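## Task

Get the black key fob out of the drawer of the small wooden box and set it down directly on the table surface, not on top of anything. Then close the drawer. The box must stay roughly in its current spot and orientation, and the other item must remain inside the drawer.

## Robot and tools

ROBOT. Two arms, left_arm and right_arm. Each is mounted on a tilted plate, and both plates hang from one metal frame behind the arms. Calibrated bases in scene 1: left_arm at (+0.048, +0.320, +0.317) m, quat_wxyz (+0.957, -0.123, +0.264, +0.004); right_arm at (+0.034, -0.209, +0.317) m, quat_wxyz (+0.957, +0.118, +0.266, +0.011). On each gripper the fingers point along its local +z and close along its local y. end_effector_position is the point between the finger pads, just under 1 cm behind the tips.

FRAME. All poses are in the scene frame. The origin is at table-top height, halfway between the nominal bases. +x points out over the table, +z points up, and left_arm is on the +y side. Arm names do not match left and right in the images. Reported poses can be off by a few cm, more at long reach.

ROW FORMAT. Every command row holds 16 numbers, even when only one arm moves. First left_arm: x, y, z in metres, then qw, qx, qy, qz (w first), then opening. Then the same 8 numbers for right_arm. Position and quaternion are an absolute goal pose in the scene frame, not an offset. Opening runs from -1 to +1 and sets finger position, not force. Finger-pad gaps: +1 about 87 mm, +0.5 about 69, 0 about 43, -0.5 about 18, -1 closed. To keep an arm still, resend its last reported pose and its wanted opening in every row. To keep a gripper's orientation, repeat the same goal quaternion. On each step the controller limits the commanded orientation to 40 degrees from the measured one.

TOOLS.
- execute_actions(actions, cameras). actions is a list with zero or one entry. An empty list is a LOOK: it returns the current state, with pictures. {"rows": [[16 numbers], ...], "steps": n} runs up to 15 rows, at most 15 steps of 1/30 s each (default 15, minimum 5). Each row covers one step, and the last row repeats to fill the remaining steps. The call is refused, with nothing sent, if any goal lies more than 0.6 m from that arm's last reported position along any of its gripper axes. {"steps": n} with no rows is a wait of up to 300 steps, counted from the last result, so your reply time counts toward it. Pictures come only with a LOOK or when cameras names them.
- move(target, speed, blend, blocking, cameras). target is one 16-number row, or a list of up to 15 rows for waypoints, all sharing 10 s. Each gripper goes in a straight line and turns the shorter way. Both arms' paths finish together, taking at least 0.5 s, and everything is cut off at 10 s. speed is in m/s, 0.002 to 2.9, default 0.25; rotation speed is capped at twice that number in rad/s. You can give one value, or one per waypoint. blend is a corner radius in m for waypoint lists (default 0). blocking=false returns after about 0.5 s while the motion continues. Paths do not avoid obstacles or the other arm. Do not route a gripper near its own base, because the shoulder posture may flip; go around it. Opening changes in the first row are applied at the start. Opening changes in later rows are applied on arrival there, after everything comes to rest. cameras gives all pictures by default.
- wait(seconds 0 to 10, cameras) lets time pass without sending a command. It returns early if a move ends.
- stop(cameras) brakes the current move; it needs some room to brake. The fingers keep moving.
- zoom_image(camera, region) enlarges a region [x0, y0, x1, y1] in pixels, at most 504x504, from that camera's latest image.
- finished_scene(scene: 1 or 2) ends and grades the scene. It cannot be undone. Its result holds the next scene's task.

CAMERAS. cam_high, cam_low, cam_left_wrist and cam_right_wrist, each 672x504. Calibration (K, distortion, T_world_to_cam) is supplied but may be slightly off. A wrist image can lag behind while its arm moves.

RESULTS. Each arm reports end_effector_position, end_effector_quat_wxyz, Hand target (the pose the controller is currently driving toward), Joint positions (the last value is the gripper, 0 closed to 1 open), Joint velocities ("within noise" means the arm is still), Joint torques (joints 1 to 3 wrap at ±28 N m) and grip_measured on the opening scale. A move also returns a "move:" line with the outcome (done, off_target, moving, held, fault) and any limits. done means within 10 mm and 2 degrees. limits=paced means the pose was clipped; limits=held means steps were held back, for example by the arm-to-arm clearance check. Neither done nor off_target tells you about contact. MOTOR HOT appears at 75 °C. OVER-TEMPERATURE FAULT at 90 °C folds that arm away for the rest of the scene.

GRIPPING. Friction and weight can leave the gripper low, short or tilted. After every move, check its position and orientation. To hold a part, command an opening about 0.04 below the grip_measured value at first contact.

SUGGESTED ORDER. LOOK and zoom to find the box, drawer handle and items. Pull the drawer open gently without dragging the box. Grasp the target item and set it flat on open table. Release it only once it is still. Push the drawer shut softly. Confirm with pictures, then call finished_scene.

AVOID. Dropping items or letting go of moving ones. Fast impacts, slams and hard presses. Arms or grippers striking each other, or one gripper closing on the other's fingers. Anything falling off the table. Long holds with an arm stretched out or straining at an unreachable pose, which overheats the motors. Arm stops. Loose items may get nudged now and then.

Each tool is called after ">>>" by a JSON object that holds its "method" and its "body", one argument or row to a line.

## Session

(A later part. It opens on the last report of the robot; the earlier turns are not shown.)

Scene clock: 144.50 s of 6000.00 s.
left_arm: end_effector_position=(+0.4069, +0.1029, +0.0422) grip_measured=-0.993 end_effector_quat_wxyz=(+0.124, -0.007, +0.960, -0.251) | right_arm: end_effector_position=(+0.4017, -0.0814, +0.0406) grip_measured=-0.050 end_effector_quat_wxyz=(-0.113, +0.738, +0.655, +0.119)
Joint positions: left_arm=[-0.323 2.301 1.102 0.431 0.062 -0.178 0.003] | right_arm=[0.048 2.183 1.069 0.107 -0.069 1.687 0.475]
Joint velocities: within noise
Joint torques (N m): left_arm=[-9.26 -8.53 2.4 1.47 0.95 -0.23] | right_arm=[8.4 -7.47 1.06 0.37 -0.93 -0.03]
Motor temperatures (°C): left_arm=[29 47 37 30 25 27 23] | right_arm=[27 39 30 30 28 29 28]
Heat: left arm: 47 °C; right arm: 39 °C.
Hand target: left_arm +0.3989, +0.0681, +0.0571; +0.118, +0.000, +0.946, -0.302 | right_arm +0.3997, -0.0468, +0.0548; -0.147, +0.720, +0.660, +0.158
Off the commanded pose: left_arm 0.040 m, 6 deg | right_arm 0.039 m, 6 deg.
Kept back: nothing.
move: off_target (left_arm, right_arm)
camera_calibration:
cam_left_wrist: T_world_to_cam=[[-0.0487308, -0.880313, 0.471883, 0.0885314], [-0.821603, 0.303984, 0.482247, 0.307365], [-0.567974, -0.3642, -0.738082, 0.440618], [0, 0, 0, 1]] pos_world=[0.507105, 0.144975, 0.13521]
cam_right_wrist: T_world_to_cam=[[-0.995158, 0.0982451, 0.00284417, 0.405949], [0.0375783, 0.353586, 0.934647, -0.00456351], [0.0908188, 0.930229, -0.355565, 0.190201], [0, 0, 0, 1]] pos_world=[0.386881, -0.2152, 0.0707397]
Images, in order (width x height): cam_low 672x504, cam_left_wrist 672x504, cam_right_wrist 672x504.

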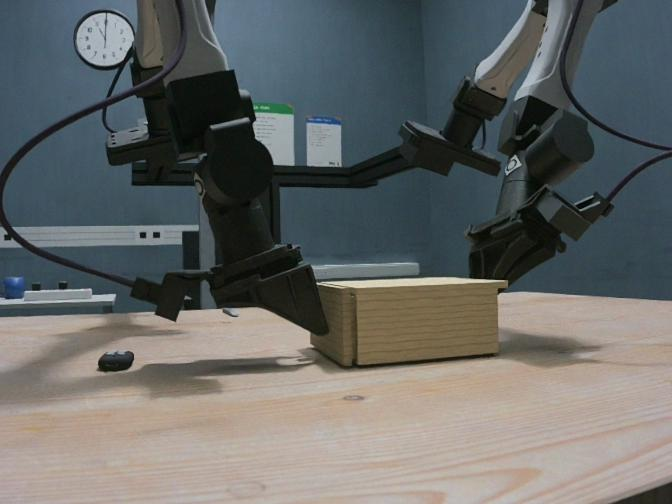

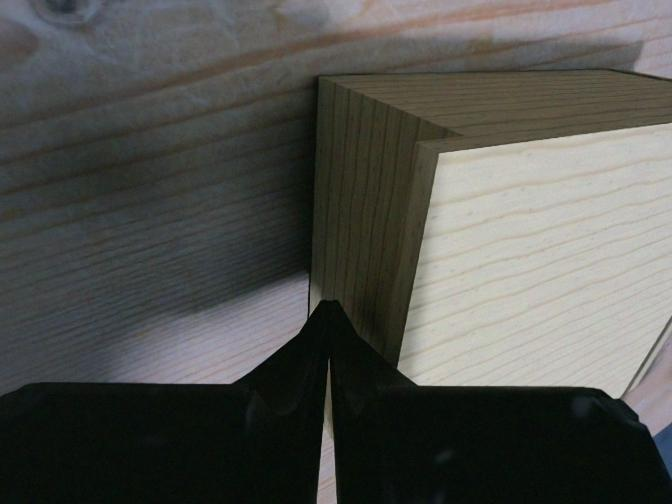

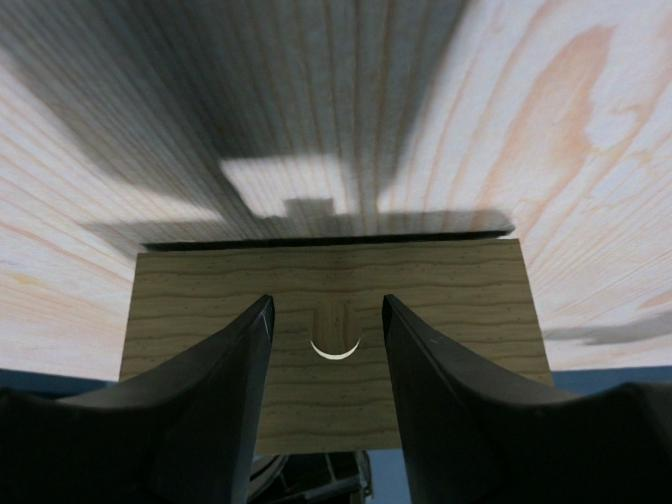

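>>> {"method": "move", "body": {
  "target": [
    [0.395,0.048,0.064,0.1196,-0.0006,0.9454,-0.3033,-1,0.399,-0.025,0.061,-0.1462,0.7198,0.6596,0.1596,-0.05]
  ],
  "speed": [0.04],
  "cameras": ["cam_low","cam_right_wrist"]
}}

>>> {"method": "zoom_image", "body": {
  "camera": "cam_low",
  "region": [240, 240, 560, 380]
}}

Scene clock: 145.60 s of 6000.00 s.
left_arm: end_effector_position=(+0.4072, +0.1034, +0.0412) grip_measured=-0.993 end_effector_quat_wxyz=(+0.130, -0.010, +0.967, -0.218) | right_arm: end_effector_position=(+0.4006, -0.0743, +0.0398) grip_measured=-0.050 end_effector_quat_wxyz=(-0.093, +0.742, +0.656, +0.103)
Joint positions: left_arm=[-0.351 2.301 1.102 0.431 -0.027 -0.192 0.003] | right_arm=[0.09 2.183 1.062 0.117 0.005 1.724 0.475]
Joint velocities: within noise
Joint torques (N m): left_arm=[-11.4 -8.99 2.02 1.45 1.37 -0.48] | right_arm=[9.98 -7.98 0.96 0.37 -1.33 0.06]
Motor temperatures (°C): left_arm=[29 47 37 30 25 27 23] | right_arm=[27 39 30 30 28 29 28]
Heat: left arm: 47 °C; right arm: 39 °C.
Hand target: left_arm +0.3928, +0.0526, +0.0660; +0.116, +0.001, +0.947, -0.300 | right_arm +0.3970, -0.0282, +0.0621; -0.147, +0.719, +0.661, +0.156
Off the commanded pose: left_arm 0.061 m, 10 deg | right_arm 0.054 m, 9 deg.
Kept back: nothing.
move: off_target (left_arm, right_arm)
camera_calibration:
cam_right_wrist: T_world_to_cam=[[-0.994748, 0.102279, -0.00393662, 0.40447], [0.037564, 0.400577, 0.915493, -0.00210078], [0.0952126, 0.910536, -0.402316, 0.181968], [0, 0, 0, 1]] pos_world=[0.385099, -0.206216, 0.0767242]
Images, in order (width x height): cam_low 672x504, cam_right_wrist 672x504.

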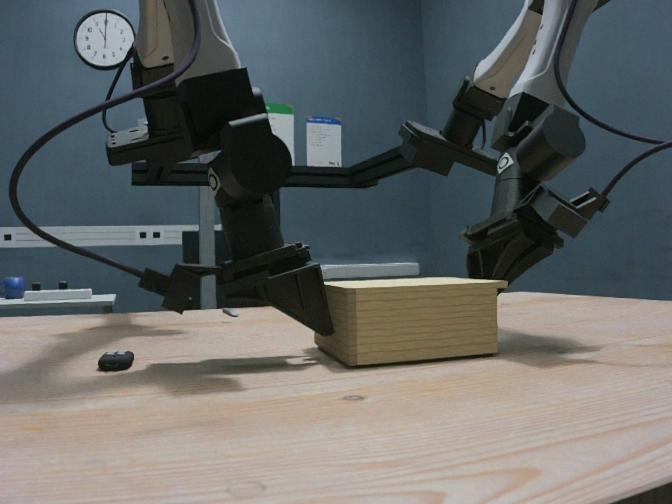

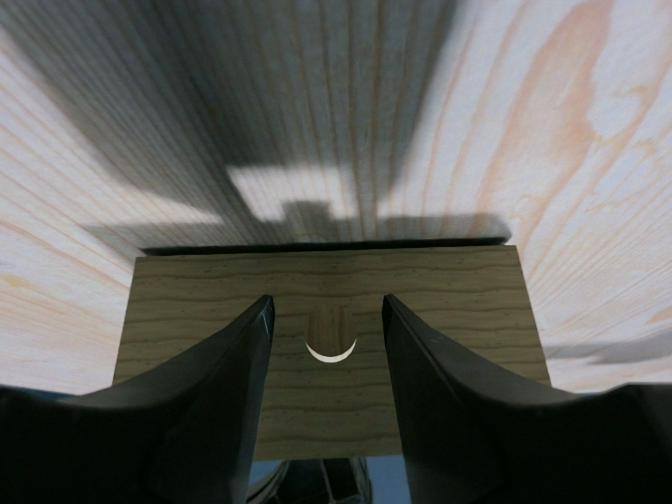

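Scaled by 1.575 from the camera's 672x504 image, which has a finer 960x720 frame.

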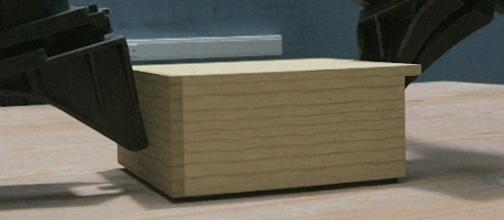

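>>> {"method": "move", "body": {
  "target": [
    [0.400,0.068,0.056,0.1196,-0.0006,0.9454,-0.3033,-1,0.401,-0.045,0.054,-0.1462,0.7198,0.6596,0.1596,-0.05],
    [0.406,0.098,0.045,0.1196,-0.0006,0.9454,-0.3033,-1,0.403,-0.075,0.044,-0.1462,0.7198,0.6596,0.1596,-0.05],
    [0.408,0.140,0.050,0.1196,-0.0006,0.9454,-0.3033,-1,0.403,-0.125,0.050,-0.1462,0.7198,0.6596,0.1596,-0.05]
  ],
  "speed": [0.06,0.06,0.12],
  "blend": [0.003,0.005,0],
  "cameras": ["cam_low","cam_right_wrist"]
}}

>>> {"method": "zoom_image", "body": {
  "camera": "cam_low",
  "region": [300, 240, 520, 380]
}}

Scene clock: 147.67 s of 6000.00 s.
left_arm: end_effector_position=(+0.4008, +0.1368, +0.0423) grip_measured=-0.993 end_effector_quat_wxyz=(+0.111, -0.004, +0.948, -0.298) | right_arm: end_effector_position=(+0.3894, -0.1203, +0.0392) grip_measured=-0.050 end_effector_quat_wxyz=(-0.157, +0.723, +0.657, +0.147)
Joint positions: left_arm=[-0.199 2.262 1.049 0.422 0.251 -0.101 0.003] | right_arm=[-0.104 2.183 1.068 0.058 -0.252 1.531 0.475]
Joint velocities: within noise
Joint torques (N m): left_arm=[-3.36 -11.49 1.33 1.04 0.45 0.3] | right_arm=[2.11 -10.82 1.77 -0.09 -0.19 -0.27]
Motor temperatures (°C): left_arm=[29 47 37 30 25 27 23] | right_arm=[27 39 30 30 28 29 28]
Heat: left arm: 47 °C; right arm: 39 °C.
Hand target: left_arm +0.4078, +0.1398, +0.0498; +0.120, -0.001, +0.945, -0.303 | right_arm +0.4028, -0.1248, +0.0497; -0.146, +0.720, +0.660, +0.160
Off the commanded pose: left_arm 0.011 m, 1 deg | right_arm 0.018 m, 2 deg.
Kept back: nothing.
move: off_target (left_arm, right_arm)
camera_calibration:
cam_right_wrist: T_world_to_cam=[[-0.99722, 0.0703371, 0.0246025, 0.394029], [0.0417411, 0.25378, 0.966361, -0.00382711], [0.0617274, 0.964701, -0.256011, 0.238545], [0, 0, 0, 1]] pos_world=[0.378369, -0.256868, 0.0550743]
Images, in order (width x height): cam_low 672x504, cam_right_wrist 672x504.

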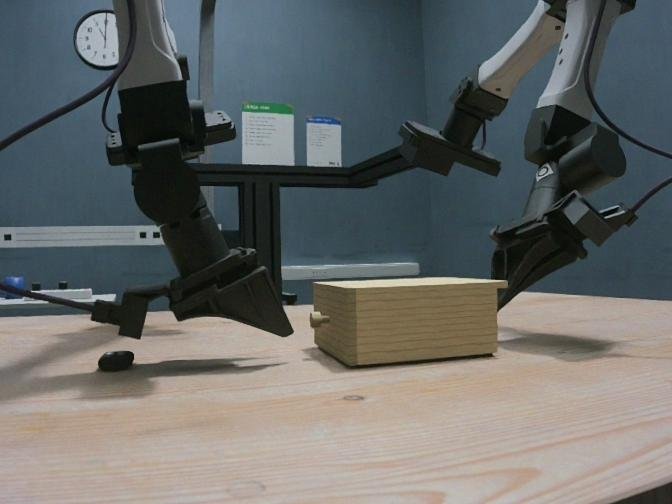

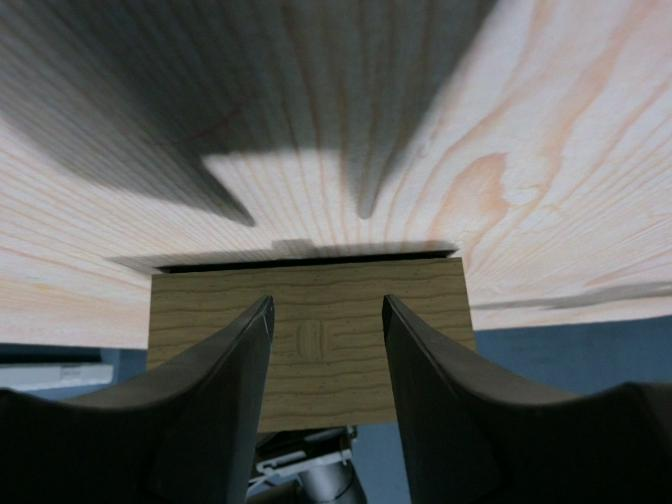

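Scaled by 2.291 from the camera's 672x504 image, which has a finer 960x720 frame.

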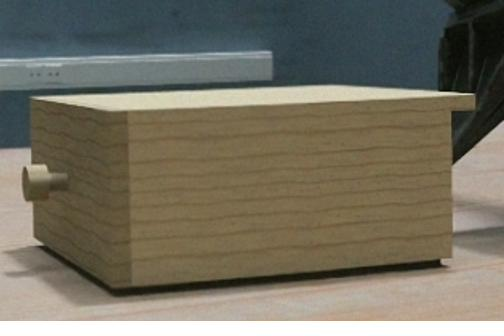

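>>> {"method": "move", "body": {
  "target": [
    [0.37,0.190,0.16,0.1294,0.0184,0.9754,-0.1778,-1,0.395,-0.130,0.18,-0.1462,0.7198,0.6596,0.1596,-0.05]
  ],
  "speed": [0.25]
}}

>>> {"method": "zoom_image", "body": {
  "camera": "cam_low",
  "region": [60, 240, 520, 400]
}}

>>> {"method": "zoom_image", "body": {
  "camera": "cam_high",
  "region": [260, 270, 420, 370]
}}

Scene clock: 149.17 s of 6000.00 s.
left_arm: end_effector_position=(+0.3712, +0.1876, +0.1581) grip_measured=-0.993 end_effector_quat_wxyz=(+0.130, +0.020, +0.974, -0.186) | right_arm: end_effector_position=(+0.3943, -0.1296, +0.1736) grip_measured=-0.050 end_effector_quat_wxyz=(-0.152, +0.718, +0.659, +0.161)
Joint positions: left_arm=[-0.32 1.688 0.711 0.187 -0.058 -0.105 0.003] | right_arm=[-0.06 1.667 0.894 -0.25 -0.244 1.56 0.475]
Joint velocities: within noise
Joint torques (N m): left_arm=[-3.56 -8.36 2.8 1.09 0.02 0.1] | right_arm=[2.92 -9.44 2.82 -0.04 -0.07 -0.05]
Motor temperatures (°C): left_arm=[29 47 37 30 25 27 23] | right_arm=[27 39 30 30 28 29 28]
Heat: left arm: 47 °C; right arm: 39 °C.
Hand target: left_arm +0.3701, +0.1901, +0.1600; +0.130, +0.018, +0.975, -0.178 | right_arm +0.3951, -0.1301, +0.1798; -0.146, +0.720, +0.660, +0.160
Off the commanded pose: left_arm 0.003 m, 1 deg | right_arm 0.006 m, 1 deg.
Kept back: nothing.
move: done
camera_calibration:
cam_left_wrist: T_world_to_cam=[[-0.0870203, -0.934406, 0.345417, 0.151049], [-0.822435, 0.263047, 0.504387, 0.200857], [-0.562163, -0.240192, -0.791379, 0.519776], [0, 0, 0, 1]] pos_world=[0.470535, 0.213152, 0.257855]
cam_right_wrist: T_world_to_cam=[[-0.997791, 0.0663039, -0.00413132, 0.400929], [0.0121087, 0.242662, 0.970035, -0.122057], [0.0653197, 0.967842, -0.242929, 0.278353], [0, 0, 0, 1]] pos_world=[0.383339, -0.266366, 0.187676]

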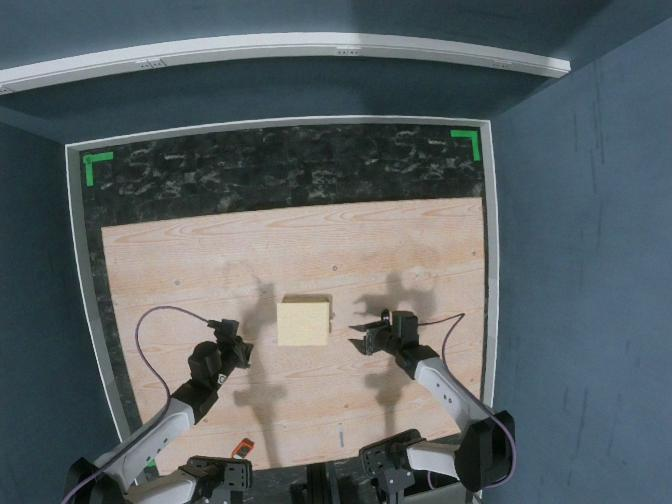

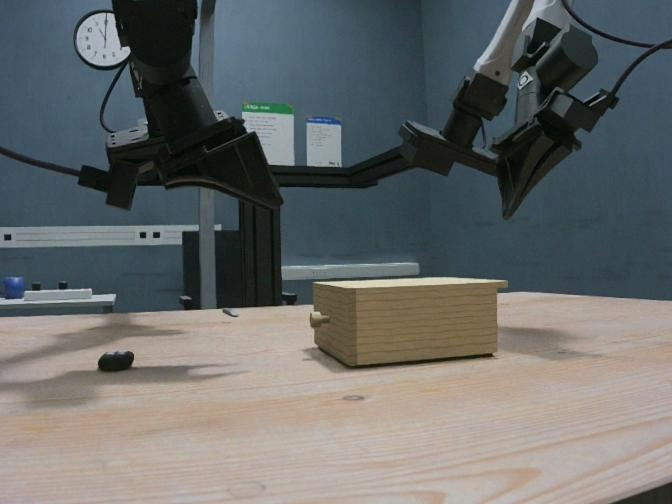

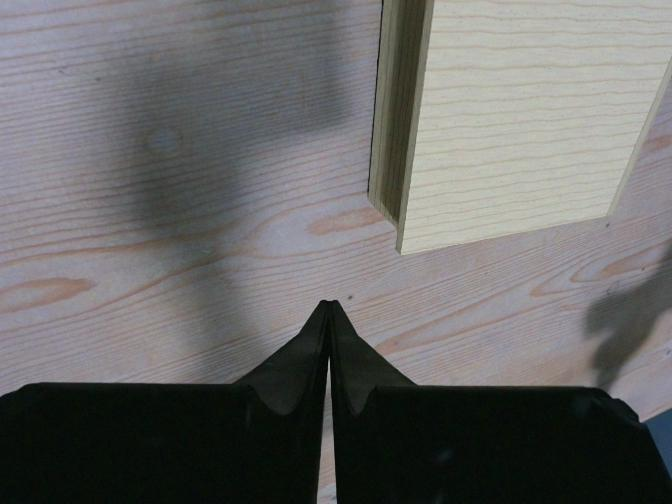

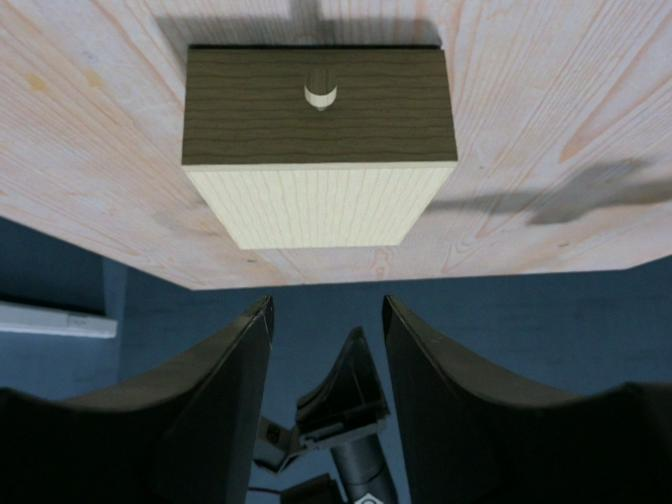

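Scaled by 1.096 from the camera's 672x504 image, which has a finer 960x720 frame.

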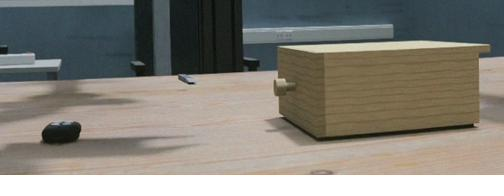

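Scaled by 3.150 from the camera's 672x504 image, which has a finer 960x720 frame.

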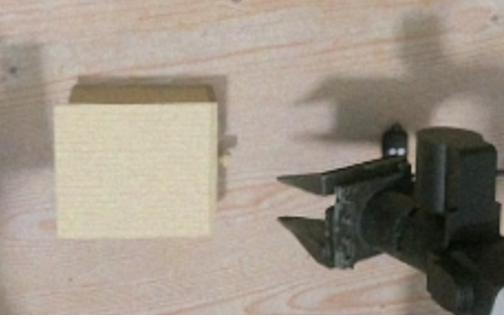

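>>> {"method": "finished_scene", "body": {
  "scene": 1
}}

The scene is finished: the task was done.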